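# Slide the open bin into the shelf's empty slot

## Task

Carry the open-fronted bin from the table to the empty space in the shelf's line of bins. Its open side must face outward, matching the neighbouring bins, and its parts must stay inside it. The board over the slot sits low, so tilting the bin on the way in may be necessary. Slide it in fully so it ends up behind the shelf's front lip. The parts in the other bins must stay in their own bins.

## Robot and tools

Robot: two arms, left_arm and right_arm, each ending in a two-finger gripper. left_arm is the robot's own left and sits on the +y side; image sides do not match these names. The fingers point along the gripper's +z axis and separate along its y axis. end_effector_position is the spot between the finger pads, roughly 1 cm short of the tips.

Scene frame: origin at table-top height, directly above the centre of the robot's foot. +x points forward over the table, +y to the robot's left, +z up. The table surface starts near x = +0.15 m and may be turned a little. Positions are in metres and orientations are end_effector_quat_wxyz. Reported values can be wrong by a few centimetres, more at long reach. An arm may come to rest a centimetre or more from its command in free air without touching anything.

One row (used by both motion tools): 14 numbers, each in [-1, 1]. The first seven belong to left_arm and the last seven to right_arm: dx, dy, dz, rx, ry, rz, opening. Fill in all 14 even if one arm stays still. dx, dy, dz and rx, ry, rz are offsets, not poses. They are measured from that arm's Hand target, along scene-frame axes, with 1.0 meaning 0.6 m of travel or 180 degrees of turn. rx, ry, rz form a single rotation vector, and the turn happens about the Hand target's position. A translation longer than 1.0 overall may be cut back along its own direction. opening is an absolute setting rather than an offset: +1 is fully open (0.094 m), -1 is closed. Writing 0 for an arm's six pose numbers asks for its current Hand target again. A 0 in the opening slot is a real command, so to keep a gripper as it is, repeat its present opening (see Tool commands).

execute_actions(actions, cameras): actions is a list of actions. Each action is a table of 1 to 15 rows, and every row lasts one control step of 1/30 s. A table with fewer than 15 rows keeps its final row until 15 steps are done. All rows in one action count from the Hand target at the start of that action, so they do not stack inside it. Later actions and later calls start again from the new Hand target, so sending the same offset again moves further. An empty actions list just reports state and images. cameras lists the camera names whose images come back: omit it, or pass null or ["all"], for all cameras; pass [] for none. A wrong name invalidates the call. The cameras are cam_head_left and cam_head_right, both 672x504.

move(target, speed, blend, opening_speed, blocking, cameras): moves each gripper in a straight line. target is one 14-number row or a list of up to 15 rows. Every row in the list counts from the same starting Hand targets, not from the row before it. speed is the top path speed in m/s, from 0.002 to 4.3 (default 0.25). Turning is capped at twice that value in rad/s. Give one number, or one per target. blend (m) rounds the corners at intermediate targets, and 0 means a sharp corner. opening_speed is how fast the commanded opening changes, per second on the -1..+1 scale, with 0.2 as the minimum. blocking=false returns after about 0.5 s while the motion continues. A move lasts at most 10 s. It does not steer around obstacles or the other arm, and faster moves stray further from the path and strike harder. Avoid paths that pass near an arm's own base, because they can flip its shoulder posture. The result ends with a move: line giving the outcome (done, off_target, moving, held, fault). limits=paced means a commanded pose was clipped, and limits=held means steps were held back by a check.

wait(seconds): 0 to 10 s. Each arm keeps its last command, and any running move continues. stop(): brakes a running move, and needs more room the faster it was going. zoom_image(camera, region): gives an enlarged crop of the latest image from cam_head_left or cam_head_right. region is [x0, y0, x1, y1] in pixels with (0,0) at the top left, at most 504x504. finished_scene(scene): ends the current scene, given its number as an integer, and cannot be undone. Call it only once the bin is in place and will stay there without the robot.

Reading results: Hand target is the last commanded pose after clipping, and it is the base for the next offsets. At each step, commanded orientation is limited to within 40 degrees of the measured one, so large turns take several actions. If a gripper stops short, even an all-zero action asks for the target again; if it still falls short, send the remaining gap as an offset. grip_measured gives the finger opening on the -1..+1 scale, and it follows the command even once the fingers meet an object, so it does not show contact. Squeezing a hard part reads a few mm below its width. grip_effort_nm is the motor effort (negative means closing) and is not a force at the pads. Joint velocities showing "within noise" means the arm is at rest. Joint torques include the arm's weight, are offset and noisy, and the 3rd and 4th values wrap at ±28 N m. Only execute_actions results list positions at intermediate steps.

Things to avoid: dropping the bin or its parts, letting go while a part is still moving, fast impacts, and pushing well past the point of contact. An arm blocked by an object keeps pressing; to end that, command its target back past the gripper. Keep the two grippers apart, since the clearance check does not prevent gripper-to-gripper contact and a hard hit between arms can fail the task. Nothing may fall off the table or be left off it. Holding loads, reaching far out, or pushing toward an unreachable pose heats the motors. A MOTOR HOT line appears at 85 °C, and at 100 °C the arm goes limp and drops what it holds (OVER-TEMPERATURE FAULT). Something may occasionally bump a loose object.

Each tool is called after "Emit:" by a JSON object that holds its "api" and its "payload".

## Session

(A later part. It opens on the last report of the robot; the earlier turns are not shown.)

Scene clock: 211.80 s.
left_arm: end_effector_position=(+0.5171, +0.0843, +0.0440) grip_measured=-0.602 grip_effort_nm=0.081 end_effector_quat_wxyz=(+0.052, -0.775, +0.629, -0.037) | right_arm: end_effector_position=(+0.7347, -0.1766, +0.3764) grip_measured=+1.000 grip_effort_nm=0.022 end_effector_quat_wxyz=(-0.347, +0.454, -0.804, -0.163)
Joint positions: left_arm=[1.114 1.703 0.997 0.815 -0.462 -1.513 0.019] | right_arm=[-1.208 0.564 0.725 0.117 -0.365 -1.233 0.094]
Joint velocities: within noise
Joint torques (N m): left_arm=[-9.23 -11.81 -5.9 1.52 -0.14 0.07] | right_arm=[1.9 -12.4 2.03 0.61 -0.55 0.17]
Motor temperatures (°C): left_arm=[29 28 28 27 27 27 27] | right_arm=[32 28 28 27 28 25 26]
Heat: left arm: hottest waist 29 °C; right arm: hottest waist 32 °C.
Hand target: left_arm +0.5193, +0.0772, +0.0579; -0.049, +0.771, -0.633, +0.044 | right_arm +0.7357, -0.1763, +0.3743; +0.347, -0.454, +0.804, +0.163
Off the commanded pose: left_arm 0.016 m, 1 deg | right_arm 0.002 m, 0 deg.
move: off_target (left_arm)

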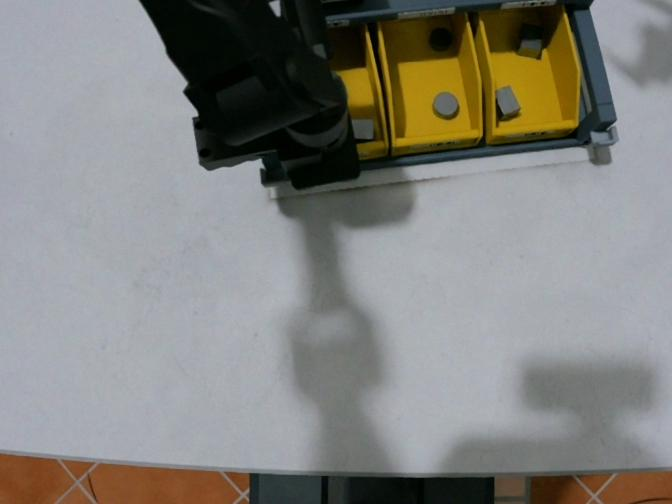

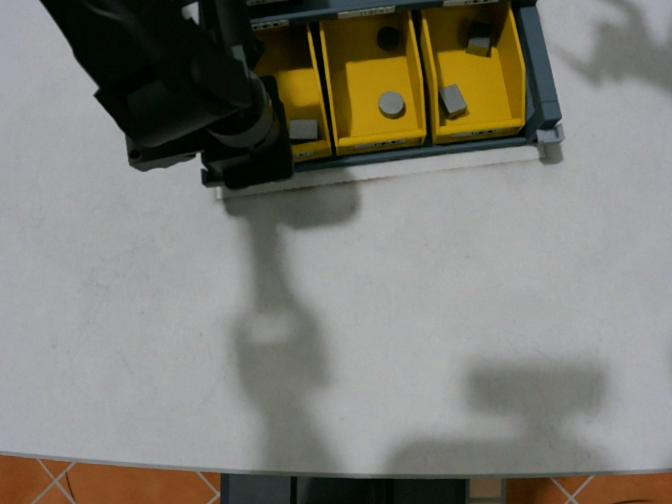

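Emit:
{"api": "move", "payload": {"target": [[-0.01, 0, 0.1, 0, 0, 0, -0.5, 0,0,0,0,0,0,1],[-0.2, 0.15, 0.2, 0, 0, 0, -0.5, 0,0,0,0,0,0,1]], "speed": 0.12}}

Emit:
{"api": "zoom_image", "payload": {"camera": "cam_head_left", "region": [240, 0, 490, 200]}}

Emit:
{"api": "zoom_image", "payload": {"camera": "cam_head_right", "region": [190, 0, 440, 200]}}

Scene clock: 215.47 s.
left_arm: end_effector_position=(+0.4168, +0.1634, +0.1666) grip_measured=-0.502 grip_effort_nm=0.085 end_effector_quat_wxyz=(+0.061, -0.772, +0.631, -0.055) | right_arm: end_effector_position=(+0.7347, -0.1766, +0.3764) grip_measured=+1.000 grip_effort_nm=0.022 end_effector_quat_wxyz=(-0.347, +0.454, -0.804, -0.163)
Joint positions: left_arm=[1.219 1.616 0.503 1.256 -0.338 -1.507 0.023] | right_arm=[-1.208 0.564 0.725 0.117 -0.365 -1.233 0.094]
Joint velocities: within noise
Joint torques (N m): left_arm=[-3.49 -8 -8.62 1.62 0.08 -0.15] | right_arm=[1.73 -11.81 2.17 0.69 -0.54 0.17]
Motor temperatures (°C): left_arm=[29 28 28 27 27 27 26] | right_arm=[32 28 28 27 28 25 26]
Heat: left arm: hottest waist 29 °C; right arm: hottest waist 32 °C.
Hand target: left_arm +0.3993, +0.1672, +0.1779; -0.049, +0.771, -0.633, +0.044 | right_arm +0.7357, -0.1763, +0.3743; +0.347, -0.454, +0.804, +0.163
Off the commanded pose: left_arm 0.021 m, 2 deg | right_arm 0.002 m, 0 deg.
move: off_target (left_arm)

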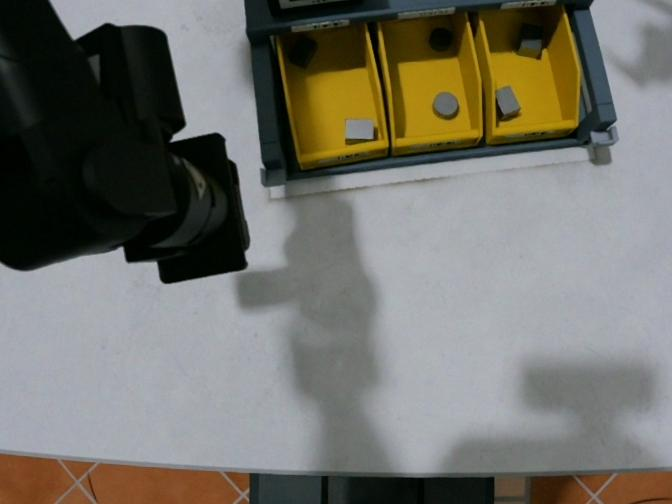

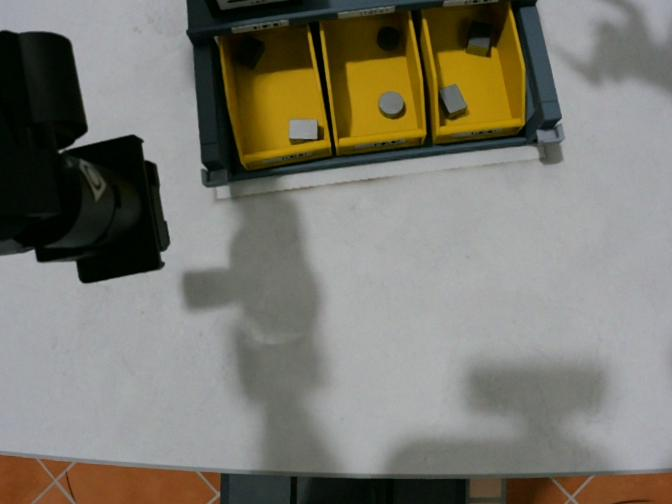

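Scaled by 2.016.

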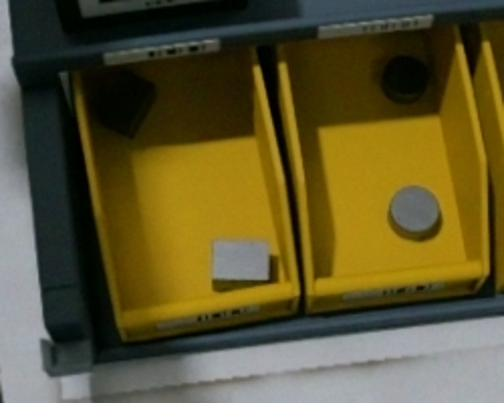

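Scaled by 2.016.

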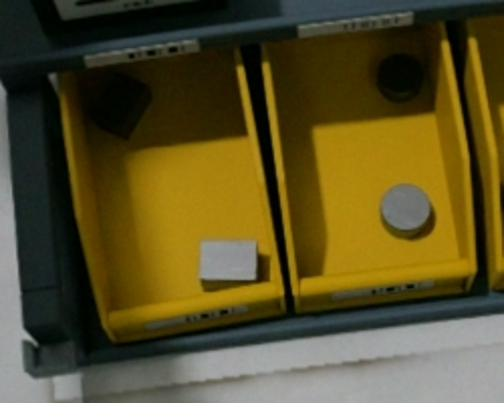

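Emit:
{"api": "zoom_image", "payload": {"camera": "cam_head_left", "region": [270, 120, 350, 200]}}

Emit:
{"api": "zoom_image", "payload": {"camera": "cam_head_left", "region": [340, 110, 420, 190]}}

Emit:
{"api": "zoom_image", "payload": {"camera": "cam_head_right", "region": [210, 120, 290, 200]}}

Emit:
{"api": "zoom_image", "payload": {"camera": "cam_head_right", "region": [290, 110, 370, 190]}}

Scaled by 6.300.

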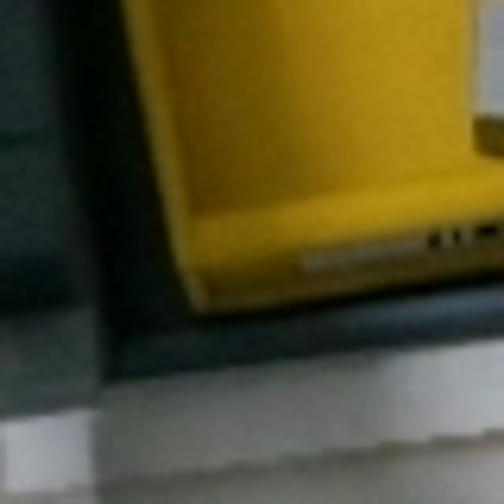

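Scaled by 6.300.

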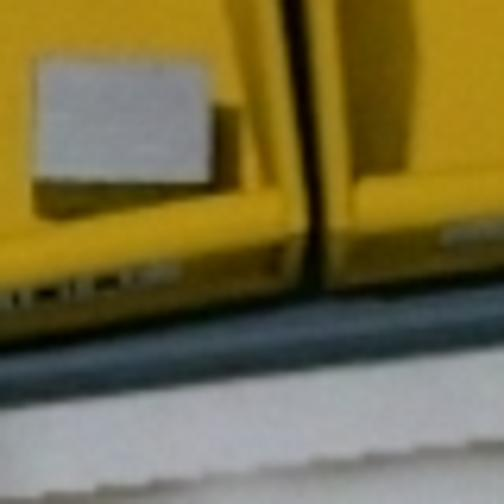

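Scaled by 6.300.

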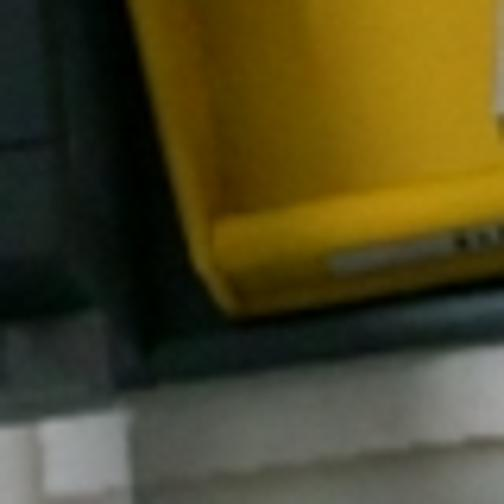

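Scaled by 6.300.

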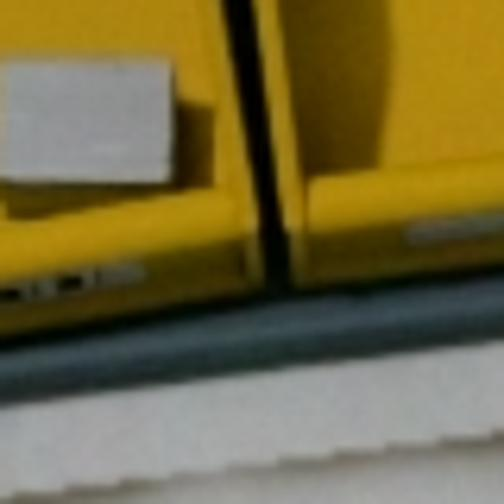

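Emit:
{"api": "move", "payload": {"target": [[-0.1, 0.1, 0.1, 0, 0, 0, -0.9, -0.5, -0.02, 0, 0.06, 0.24, -0.15, 0],[-0.1, 0.1, 0.1, 0, 0, 0, -0.9, -0.593, -0.0395, -0.207, 0.0828,0.3273,-0.2094,0]], "speed": 0.2}}

Scene clock: 225.53 s.
left_arm: end_effector_position=(+0.3570, +0.2237, +0.2200) grip_measured=-0.898 grip_effort_nm=-0.115 end_effector_quat_wxyz=(+0.065, -0.769, +0.634, -0.060) | right_arm: end_effector_position=(+0.3820, -0.1949, +0.2522) grip_measured=+0.002 grip_effort_nm=-0.076 end_effector_quat_wxyz=(+0.002, -0.007, +0.938, +0.348)
Joint positions: left_arm=[1.397 1.726 0.304 1.573 -0.158 -1.522 0.005] | right_arm=[-1.658 1.252 0.372 0.65 -0.775 -0.324 0.047]
Joint velocities: within noise
Joint torques (N m): left_arm=[-1.44 -6.77 -10.36 1.48 0.1 -0.27] | right_arm=[-0.09 -6.89 -5.96 0.2 -0.61 0.23]
Motor temperatures (°C): left_arm=[29 28 29 27 26 27 26] | right_arm=[32 28 28 26 28 25 26]
Heat: left arm: hottest waist 29 °C; right arm: hottest waist 32 °C.
Hand target: left_arm +0.3393, +0.2271, +0.2380; -0.049, +0.771, -0.633, +0.044 | right_arm +0.3799, -0.1999, +0.2501; +0.000, +0.000, +0.940, +0.342
Off the commanded pose: left_arm 0.025 m, 3 deg | right_arm 0.006 m, 1 deg.
joint sent to its limit (left arm) — joint 4 (wrist pitch), upper limit. The joint targets still meet the commanded pose.
move: off_target (left_arm)

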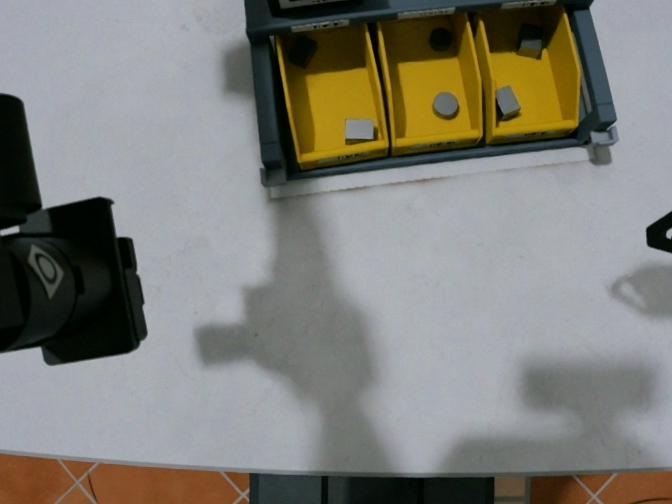

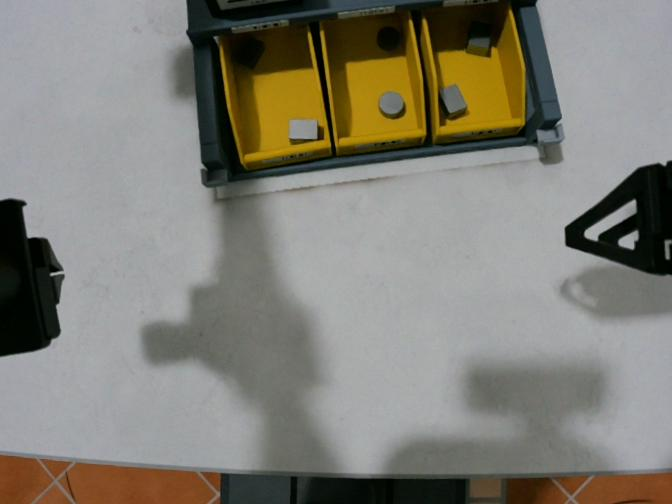

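Emit:
{"api": "move", "payload": {"target": [0, 0, 0, 0, 0, 0, -0.9, -0.05, 0.167, -0.2, 0, 0, 0, -0.9], "speed": 0.2}}

Emit:
{"api": "zoom_image", "payload": {"camera": "cam_head_left", "region": [440, 200, 560, 320]}}

Emit:
{"api": "zoom_image", "payload": {"camera": "cam_head_right", "region": [370, 200, 490, 320]}}

Scene clock: 228.10 s.
left_arm: end_effector_position=(+0.3571, +0.2237, +0.2200) grip_measured=-0.898 grip_effort_nm=-0.115 end_effector_quat_wxyz=(+0.065, -0.769, +0.633, -0.060) | right_arm: end_effector_position=(+0.3505, -0.1047, +0.1299) grip_measured=-0.898 grip_effort_nm=-0.081 end_effector_quat_wxyz=(+0.000, -0.006, +0.941, +0.340)
Joint positions: left_arm=[1.397 1.726 0.304 1.573 -0.157 -1.522 0.005] | right_arm=[-1.425 1.724 0.66 0.872 -0.529 -0.258 0.005]
Joint velocities: within noise
Joint torques (N m): left_arm=[-1.08 -6.12 -10.36 1.54 0.09 -0.19] | right_arm=[3.96 -5.6 -6.69 0.32 -0.42 0.23]
Motor temperatures (°C): left_arm=[29 28 29 27 26 27 26] | right_arm=[32 28 28 26 28 25 26]
Heat: left arm: hottest waist 29 °C; right arm: hottest waist 32 °C.
Hand target: left_arm +0.3393, +0.2271, +0.2380; -0.049, +0.771, -0.633, +0.044 | right_arm +0.3498, -0.0999, +0.1300; +0.000, +0.000, +0.940, +0.342
Off the commanded pose: left_arm 0.026 m, 3 deg | right_arm 0.005 m, 1 deg.
joint sent to its limit (left arm) — joint 4 (wrist pitch), upper limit. The joint targets still meet the commanded pose.
move: off_target (left_arm)

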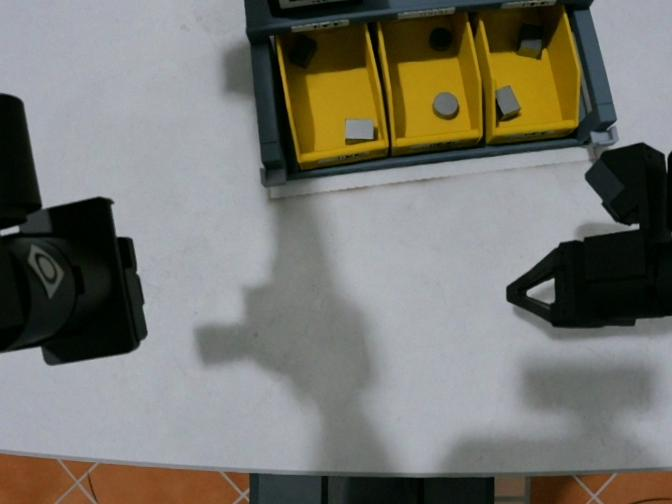

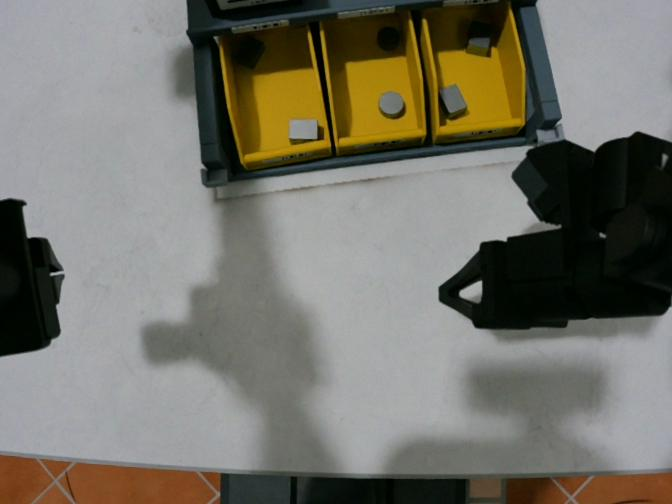

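Scaled by 4.200.

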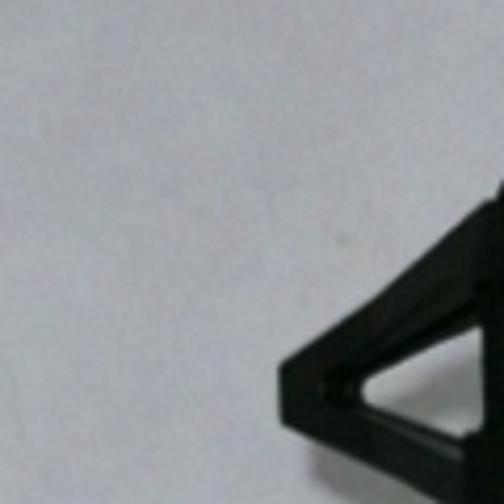

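Scaled by 4.200.

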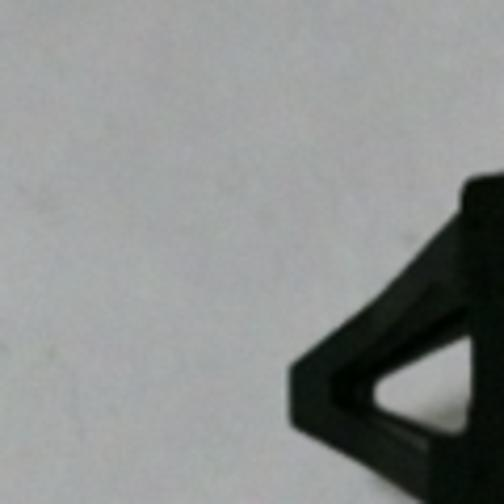

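Emit:
{"api": "move", "payload": {"target": [0, 0, 0, 0, 0, 0, -0.9, -0.1, 0.1, -0.15, 0, 0, 0, -0.9], "speed": 0.2}}

Emit:
{"api": "zoom_image", "payload": {"camera": "cam_head_left", "region": [370, 280, 490, 400]}}

Emit:
{"api": "zoom_image", "payload": {"camera": "cam_head_right", "region": [310, 280, 430, 400]}}

Scene clock: 232.60 s.
left_arm: end_effector_position=(+0.3571, +0.2237, +0.2200) grip_measured=-0.898 grip_effort_nm=-0.115 end_effector_quat_wxyz=(+0.065, -0.769, +0.633, -0.060) | right_arm: end_effector_position=(+0.2858, -0.0472, +0.0391) grip_measured=-0.898 grip_effort_nm=-0.081 end_effector_quat_wxyz=(-0.005, -0.005, +0.941, +0.339)
Joint positions: left_arm=[1.397 1.726 0.304 1.573 -0.157 -1.522 0.005] | right_arm=[-1.365 2.075 0.944 0.938 -0.467 -0.244 0.005]
Joint velocities: within noise
Joint torques (N m): left_arm=[-0.97 -6.65 -10.47 1.52 0.06 -0.22] | right_arm=[6.36 -3.31 -6.72 0.25 -0.39 0.21]
Motor temperatures (°C): left_arm=[29 28 30 27 26 27 26] | right_arm=[32 27 29 26 28 25 26]
Heat: left arm: hottest elbow 30 °C; right arm: hottest waist 32 °C.
Hand target: left_arm +0.3393, +0.2271, +0.2380; -0.049, +0.771, -0.633, +0.044 | right_arm +0.2898, -0.0398, +0.0401; -0.001, +0.000, +0.940, +0.342
Off the commanded pose: left_arm 0.025 m, 3 deg | right_arm 0.008 m, 1 deg.
joint sent to its limit (left arm) — joint 4 (wrist pitch), upper limit. The joint targets still meet the commanded pose.
move: off_target (left_arm)

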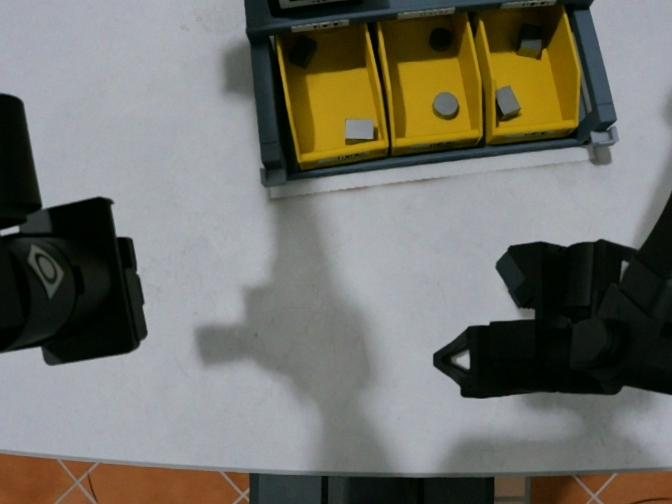

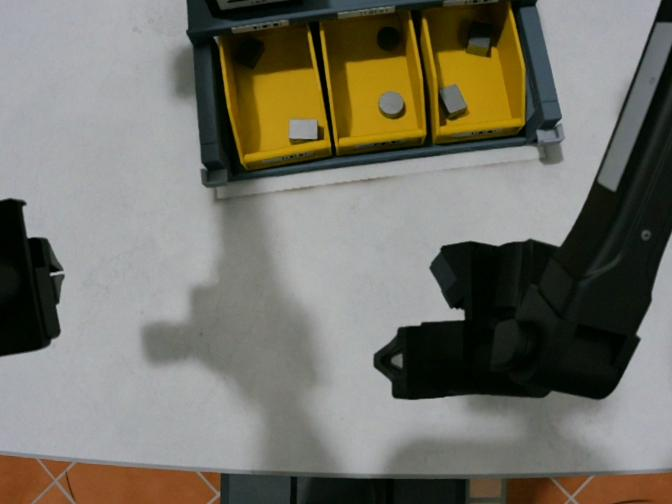

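Scaled by 4.200.

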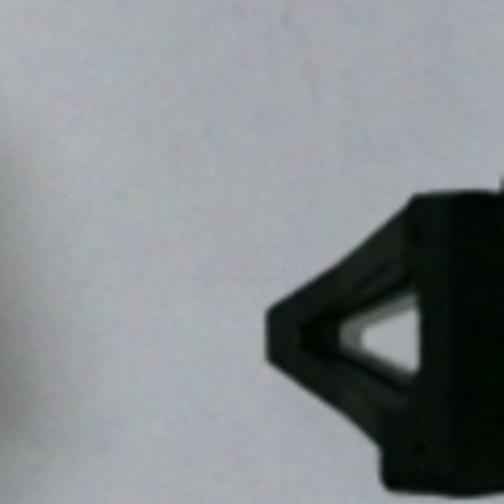

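Scaled by 4.200.

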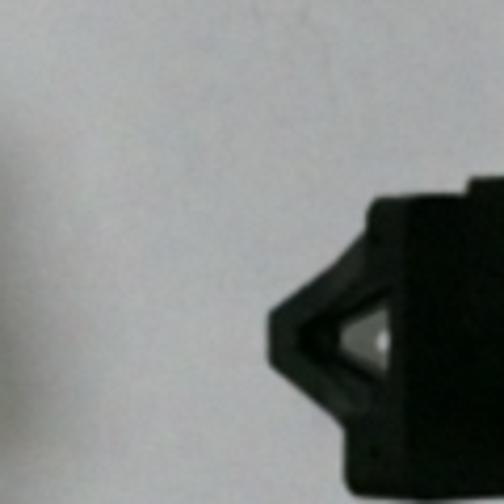

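Emit:
{"api": "move", "payload": {"target": [0, 0, 0, 0, 0, 0, -0.9, 0.1, -0.1, -0.02, 0, 0, 0, -0.9], "speed": 0.2}}

Emit:
{"api": "zoom_image", "payload": {"camera": "cam_head_left", "region": [440, 240, 560, 360]}}

Emit:
{"api": "zoom_image", "payload": {"camera": "cam_head_right", "region": [380, 240, 500, 360]}}

Emit:
{"api": "move", "payload": {"target": [0, 0, 0, 0, 0, 0, -0.9, 0, -0.23, 0.02, 0, 0, 0, -0.9], "speed": 0.2}}

Emit:
{"api": "zoom_image", "payload": {"camera": "cam_head_left", "region": [552, 220, 672, 340]}}

Emit:
{"api": "zoom_image", "payload": {"camera": "cam_head_right", "region": [500, 220, 620, 340]}}

Scene clock: 235.77 s.
left_arm: end_effector_position=(+0.3571, +0.2237, +0.2200) grip_measured=-0.898 grip_effort_nm=-0.115 end_effector_quat_wxyz=(+0.065, -0.769, +0.633, -0.060) | right_arm: end_effector_position=(+0.3620, -0.0984, +0.0277) grip_measured=-0.898 grip_effort_nm=-0.076 end_effector_quat_wxyz=(+0.011, +0.000, +0.940, +0.342)
Joint positions: left_arm=[1.397 1.726 0.304 1.573 -0.157 -1.522 0.005] | right_arm=[-1.44 1.895 0.964 0.767 -0.555 -0.243 0.005]
Joint velocities: within noise
Joint torques (N m): left_arm=[-0.97 -7.06 -10.45 1.47 0.06 -0.24] | right_arm=[2.84 -5.36 -6.54 -0.51 -0.58 0.04]
Motor temperatures (°C): left_arm=[29 28 30 27 26 27 26] | right_arm=[32 27 29 26 28 25 26]
Heat: left arm: hottest elbow 30 °C; right arm: hottest waist 32 °C.
Hand target: left_arm +0.3393, +0.2271, +0.2380; -0.049, +0.772, -0.633, +0.044 | right_arm +0.3497, -0.0998, +0.0281; -0.001, +0.000, +0.940, +0.342
Off the commanded pose: left_arm 0.025 m, 3 deg | right_arm 0.012 m, 1 deg.
joint sent to its limit (left arm) — joint 4 (wrist pitch), upper limit. The joint targets still meet the commanded pose.
move: off_target (left_arm, right_arm)

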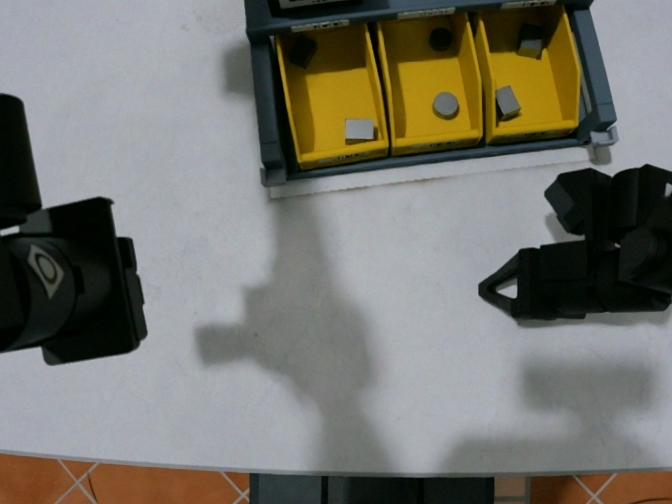

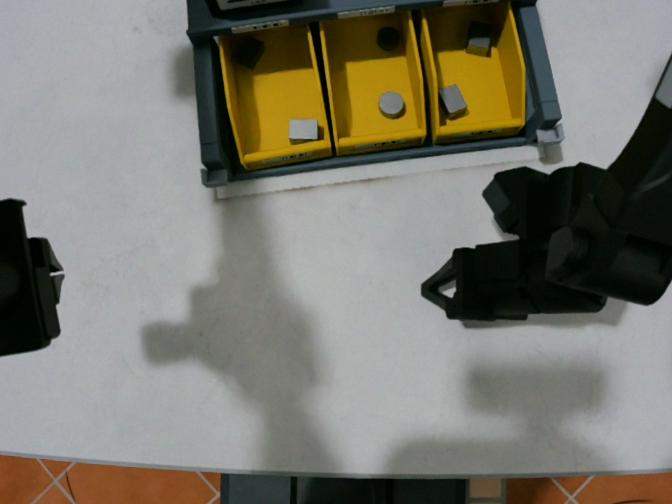

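Scaled by 4.200.

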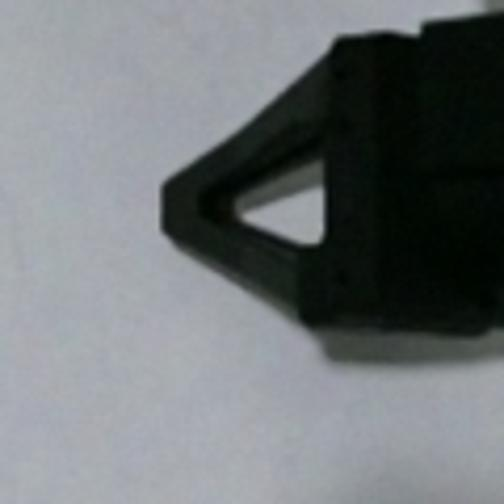

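Scaled by 4.200.

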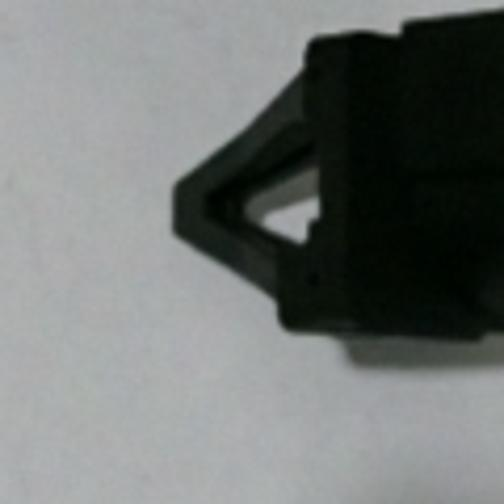

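Scene clock: 237.10 s.
left_arm: end_effector_position=(+0.3571, +0.2237, +0.2200) grip_measured=-0.898 grip_effort_nm=-0.120 end_effector_quat_wxyz=(+0.065, -0.769, +0.633, -0.060) | right_arm: end_effector_position=(+0.3558, -0.2407, +0.0329) grip_measured=-0.898 grip_effort_nm=-0.076 end_effector_quat_wxyz=(+0.007, +0.001, +0.941, +0.339)
Joint positions: left_arm=[1.397 1.726 0.304 1.573 -0.157 -1.522 0.005] | right_arm=[-1.716 1.823 0.964 0.644 -0.819 -0.31 0.005]
Joint velocities: within noise
Joint torques (N m): left_arm=[-1.73 -6.83 -10.26 1.47 0.08 -0.23] | right_arm=[-1.03 -7.82 -7.3 -0.55 -0.57 -0.04]
Motor temperatures (°C): left_arm=[29 28 30 27 26 27 26] | right_arm=[32 27 29 26 28 25 26]
Heat: left arm: hottest elbow 30 °C; right arm: hottest waist 32 °C.
Hand target: left_arm +0.3393, +0.2271, +0.2380; -0.049, +0.772, -0.633, +0.044 | right_arm +0.3498, -0.2377, +0.0401; -0.001, +0.000, +0.940, +0.342
Off the commanded pose: left_arm 0.025 m, 3 deg | right_arm 0.010 m, 1 deg.
joint sent to its limit (left arm) — joint 4 (wrist pitch), upper limit. The joint targets still meet the commanded pose.
move: off_target (left_arm)

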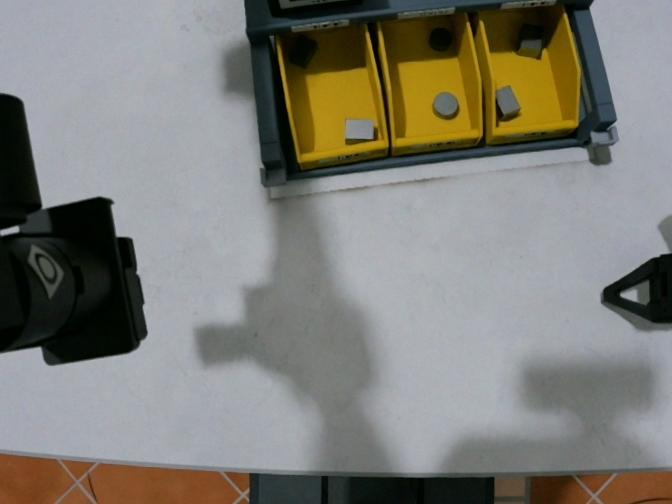

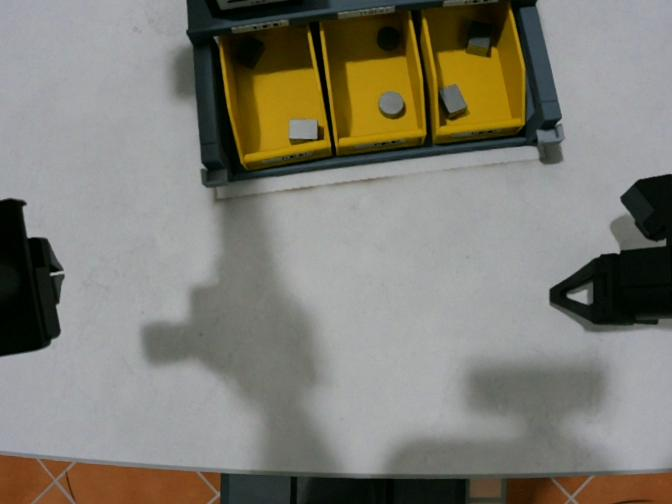

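Scaled by 4.200.

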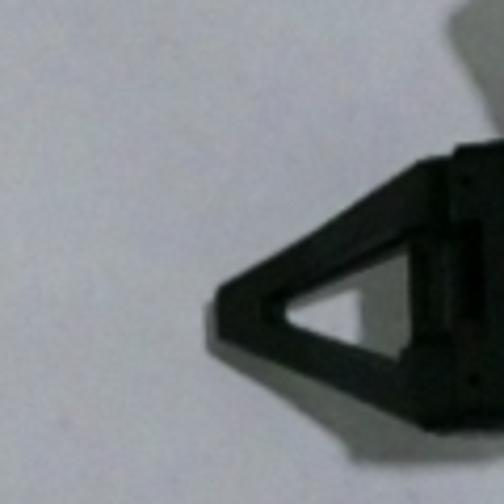

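Scaled by 4.200.

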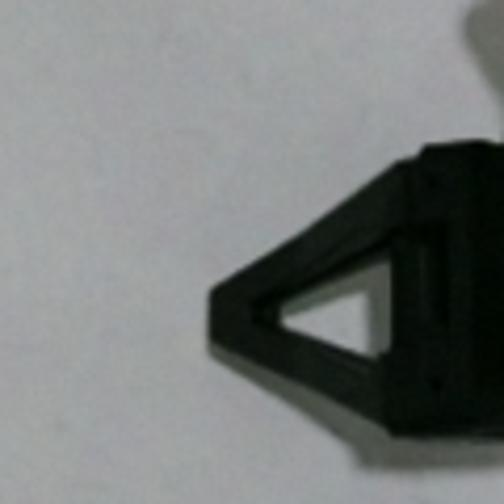

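Emit:
{"api": "move", "payload": {"target": [[0, 0, 0, 0, 0, 0, -0.9, -0.08, 0.2, 0.06, -0.222, 0, 0, -0.2],[0, 0, 0, 0, 0, 0, -0.9, -0.08, 0.2, -0.035, -0.222, 0, 0, -0.2]], "speed": 0.15, "cameras": []}}

Emit:
{"api": "move", "payload": {"target": [0, 0, 0, 0, 0, 0, -0.9, 0,0,-0.012,0,0,0, -0.2], "speed": 0.03, "cameras": []}}

Emit:
{"api": "move", "payload": {"target": [0, 0, 0, 0, 0, 0, -0.9, 0,0,-0.012,0,0,0, -0.2], "speed": 0.03, "cameras": []}}

Scene clock: 245.17 s.
left_arm: end_effector_position=(+0.3571, +0.2237, +0.2200) grip_measured=-0.898 grip_effort_nm=-0.115 end_effector_quat_wxyz=(+0.065, -0.769, +0.633, -0.060) | right_arm: end_effector_position=(+0.3169, -0.1070, +0.0225) grip_measured=-0.202 grip_effort_nm=0.120 end_effector_quat_wxyz=(+0.014, -0.002, +1.000, +0.007)
Joint positions: left_arm=[1.397 1.726 0.304 1.573 -0.157 -1.522 0.005] | right_arm=[-1.254 2.061 0.914 1.142 0.297 -0.218 0.037]
Joint velocities: within noise
Joint torques (N m): left_arm=[-1.2 -6.3 -10.19 1.52 0.1 -0.19] | right_arm=[4.66 -2.9 -6.53 -0.44 -0.14 0.27]
Motor temperatures (°C): left_arm=[29 28 31 27 26 27 26] | right_arm=[32 27 30 26 28 25 26]
Heat: left arm: hottest elbow 31 °C; right arm: hottest waist 32 °C.
Hand target: left_arm +0.3393, +0.2271, +0.2380; -0.049, +0.771, -0.633, +0.044 | right_arm +0.3018, -0.1179, +0.0191; +0.000, +0.000, +1.000, +0.000
Off the commanded pose: left_arm 0.025 m, 3 deg | right_arm 0.019 m, 2 deg.
joint sent to its limit (left arm) — joint 4 (wrist pitch), upper limit. The joint targets still meet the commanded pose.
move: off_target (left_arm, right_arm)
No camera images: "cameras" was empty.

Scene clock: 245.90 s.
left_arm: end_effector_position=(+0.3571, +0.2237, +0.2200) grip_measured=-0.898 grip_effort_nm=-0.115 end_effector_quat_wxyz=(+0.065, -0.769, +0.633, -0.060) | right_arm: end_effector_position=(+0.3155, -0.1068, +0.0167) grip_measured=-0.202 grip_effort_nm=0.120 end_effector_quat_wxyz=(+0.012, -0.002, +1.000, +0.008)
Joint positions: left_arm=[1.397 1.726 0.304 1.573 -0.157 -1.522 0.005] | right_arm=[-1.257 2.07 0.93 1.13 0.293 -0.218 0.037]
Joint velocities: within noise
Joint torques (N m): left_arm=[-1.2 -6.42 -10.37 1.47 0.1 -0.23] | right_arm=[4.42 -2.32 -6.2 -0.24 -0.12 0.32]
Motor temperatures (°C): left_arm=[29 28 31 27 26 27 26] | right_arm=[32 27 30 26 27 25 26]
Heat: left arm: hottest elbow 31 °C; right arm: hottest waist 32 °C.
Hand target: left_arm +0.3393, +0.2271, +0.2380; -0.049, +0.771, -0.633, +0.044 | right_arm +0.3017, -0.1177, +0.0119; -0.001, +0.000, +1.000, +0.001
Off the commanded pose: left_arm 0.025 m, 3 deg | right_arm 0.018 m, 2 deg.
joint sent to its limit (left arm) — joint 4 (wrist pitch), upper limit. The joint targets still meet the commanded pose.
move: off_target (left_arm, right_arm)
No camera images: "cameras" was empty.

Scene clock: 246.63 s.
left_arm: end_effector_position=(+0.3571, +0.2237, +0.2200) grip_measured=-0.898 grip_effort_nm=-0.115 end_effector_quat_wxyz=(+0.065, -0.769, +0.633, -0.060) | right_arm: end_effector_position=(+0.3158, -0.1067, +0.0096) grip_measured=-0.202 grip_effort_nm=0.120 end_effector_quat_wxyz=(+0.012, -0.002, +1.000, +0.008)
Joint positions: left_arm=[1.397 1.726 0.304 1.573 -0.157 -1.522 0.005] | right_arm=[-1.262 2.078 0.951 1.118 0.289 -0.218 0.037]
Joint velocities: within noise
Joint torques (N m): left_arm=[-0.97 -6.53 -10.51 1.42 0.07 -0.21] | right_arm=[4.66 -2.37 -6.13 -0.32 -0.15 0.26]
Motor temperatures (°C): left_arm=[29 28 31 27 26 27 26] | right_arm=[32 27 30 26 27 25 26]
Heat: left arm: hottest elbow 31 °C; right arm: hottest waist 32 °C.
Hand target: left_arm +0.3393, +0.2271, +0.2380; -0.049, +0.771, -0.633, +0.044 | right_arm +0.3019, -0.1178, +0.0047; +0.000, +0.000, +1.000, +0.001
Off the commanded pose: left_arm 0.025 m, 3 deg | right_arm 0.019 m, 2 deg.
joint sent to its limit (left arm) — joint 4 (wrist pitch), upper limit. The joint targets still meet the commanded pose.
move: off_target (left_arm, right_arm)
No camera images: "cameras" was empty.

Emit:
{"api": "move", "payload": {"target": [0, 0, 0, 0, 0, 0, -0.9, 0,0,-0.012,0,0,0, -0.2], "speed": 0.03, "cameras": []}}

Emit:
{"api": "move", "payload": {"target": [0, 0, 0, 0, 0, 0, -0.9, 0,0,-0.012,0,0,0, -0.2], "speed": 0.03, "cameras": []}}

Scene clock: 248.20 s.
left_arm: end_effector_position=(+0.3571, +0.2237, +0.2200) grip_measured=-0.898 grip_effort_nm=-0.115 end_effector_quat_wxyz=(+0.065, -0.769, +0.633, -0.060) | right_arm: end_effector_position=(+0.3153, -0.1061, +0.0078) grip_measured=-0.202 grip_effort_nm=0.115 end_effector_quat_wxyz=(+0.011, -0.003, +1.000, +0.008)
Joint positions: left_arm=[1.397 1.726 0.304 1.573 -0.157 -1.522 0.005] | right_arm=[-1.262 2.08 0.957 1.112 0.288 -0.218 0.037]
Joint velocities: within noise
Joint torques (N m): left_arm=[-0.73 -6.01 -10.36 1.57 0.04 -0.24] | right_arm=[4.42 -1.85 -5.05 -0.54 -0.26 0.25]
Motor temperatures (°C): left_arm=[29 28 31 27 26 27 26] | right_arm=[32 27 30 26 27 25 26]
Heat: left arm: hottest elbow 31 °C; right arm: hottest waist 32 °C.
Hand target: left_arm +0.3393, +0.2271, +0.2380; -0.049, +0.771, -0.633, +0.044 | right_arm +0.3020, -0.1179, -0.0026; +0.000, +0.000, +1.000, +0.000
Off the commanded pose: left_arm 0.025 m, 3 deg | right_arm 0.021 m, 2 deg.
joint sent to its limit (left arm) — joint 4 (wrist pitch), upper limit. The joint targets still meet the commanded pose.
move: off_target (left_arm, right_arm)
No camera images: "cameras" was empty.

Scene clock: 248.90 s.
left_arm: end_effector_position=(+0.3571, +0.2237, +0.2200) grip_measured=-0.898 grip_effort_nm=-0.115 end_effector_quat_wxyz=(+0.065, -0.769, +0.633, -0.060) | right_arm: end_effector_position=(+0.3140, -0.1057, +0.0075) grip_measured=-0.202 grip_effort_nm=0.115 end_effector_quat_wxyz=(+0.009, -0.003, +1.000, +0.009)
Joint positions: left_arm=[1.397 1.726 0.304 1.573 -0.157 -1.522 0.005] | right_arm=[-1.262 2.081 0.958 1.107 0.288 -0.218 0.038]
Joint velocities: within noise
Joint torques (N m): left_arm=[-0.97 -6.48 -10.45 1.36 0.08 -0.22] | right_arm=[4.31 -1.67 -3.77 -0.9 -0.37 0.27]
Motor temperatures (°C): left_arm=[29 28 31 27 26 27 26] | right_arm=[32 27 30 26 27 25 26]
Heat: left arm: hottest elbow 31 °C; right arm: hottest waist 32 °C.
Hand target: left_arm +0.3393, +0.2271, +0.2380; -0.049, +0.771, -0.633, +0.044 | right_arm +0.3020, -0.1179, -0.0098; +0.000, +0.000, +1.000, +0.000
Off the commanded pose: left_arm 0.025 m, 3 deg | right_arm 0.024 m, 1 deg.
joint sent to its limit (left arm) — joint 4 (wrist pitch), upper limit. The joint targets still meet the commanded pose.
move: off_target (left_arm, right_arm)
No camera images: "cameras" was empty.

Emit:
{"api": "move", "payload": {"target": [0, 0, 0, 0, 0, 0, -0.9, 0,-0.1,0.3,0,0,0, -0.2], "speed": 0.15, "cameras": []}}

Emit:
{"api": "finished_scene", "payload": {"scene": 1}}

Scene clock: 252.50 s.
left_arm: end_effector_position=(+0.3571, +0.2237, +0.2200) grip_measured=-0.898 grip_effort_nm=-0.115 end_effector_quat_wxyz=(+0.065, -0.769, +0.633, -0.060) | right_arm: end_effector_position=(+0.3077, -0.1660, +0.1601) grip_measured=-0.202 grip_effort_nm=0.115 end_effector_quat_wxyz=(+0.007, -0.004, +1.000, +0.007)
Joint positions: left_arm=[1.397 1.726 0.304 1.573 -0.157 -1.522 0.005] | right_arm=[-1.293 1.877 0.484 1.374 0.261 -0.218 0.038]
Joint velocities: within noise
Joint torques (N m): left_arm=[-1.38 -7.12 -10.35 1.47 0.09 -0.22] | right_arm=[2.9 -4.48 -9.58 0.72 -0.14 0.29]
Motor temperatures (°C): left_arm=[29 28 31 27 26 27 26] | right_arm=[32 27 30 26 27 25 26]
Heat: left arm: hottest elbow 31 °C; right arm: hottest waist 32 °C.
Hand target: left_arm +0.3393, +0.2271, +0.2380; -0.049, +0.771, -0.633, +0.044 | right_arm +0.3019, -0.1778, +0.1703; +0.000, +0.000, +1.000, +0.001
Off the commanded pose: left_arm 0.025 m, 3 deg | right_arm 0.017 m, 1 deg.
joint sent to its limit (left arm) — joint 4 (wrist pitch), upper limit. The joint targets still meet the commanded pose.
move: off_target (left_arm, right_arm)
No camera images: "cameras" was empty.

The scene is finished: the task was done.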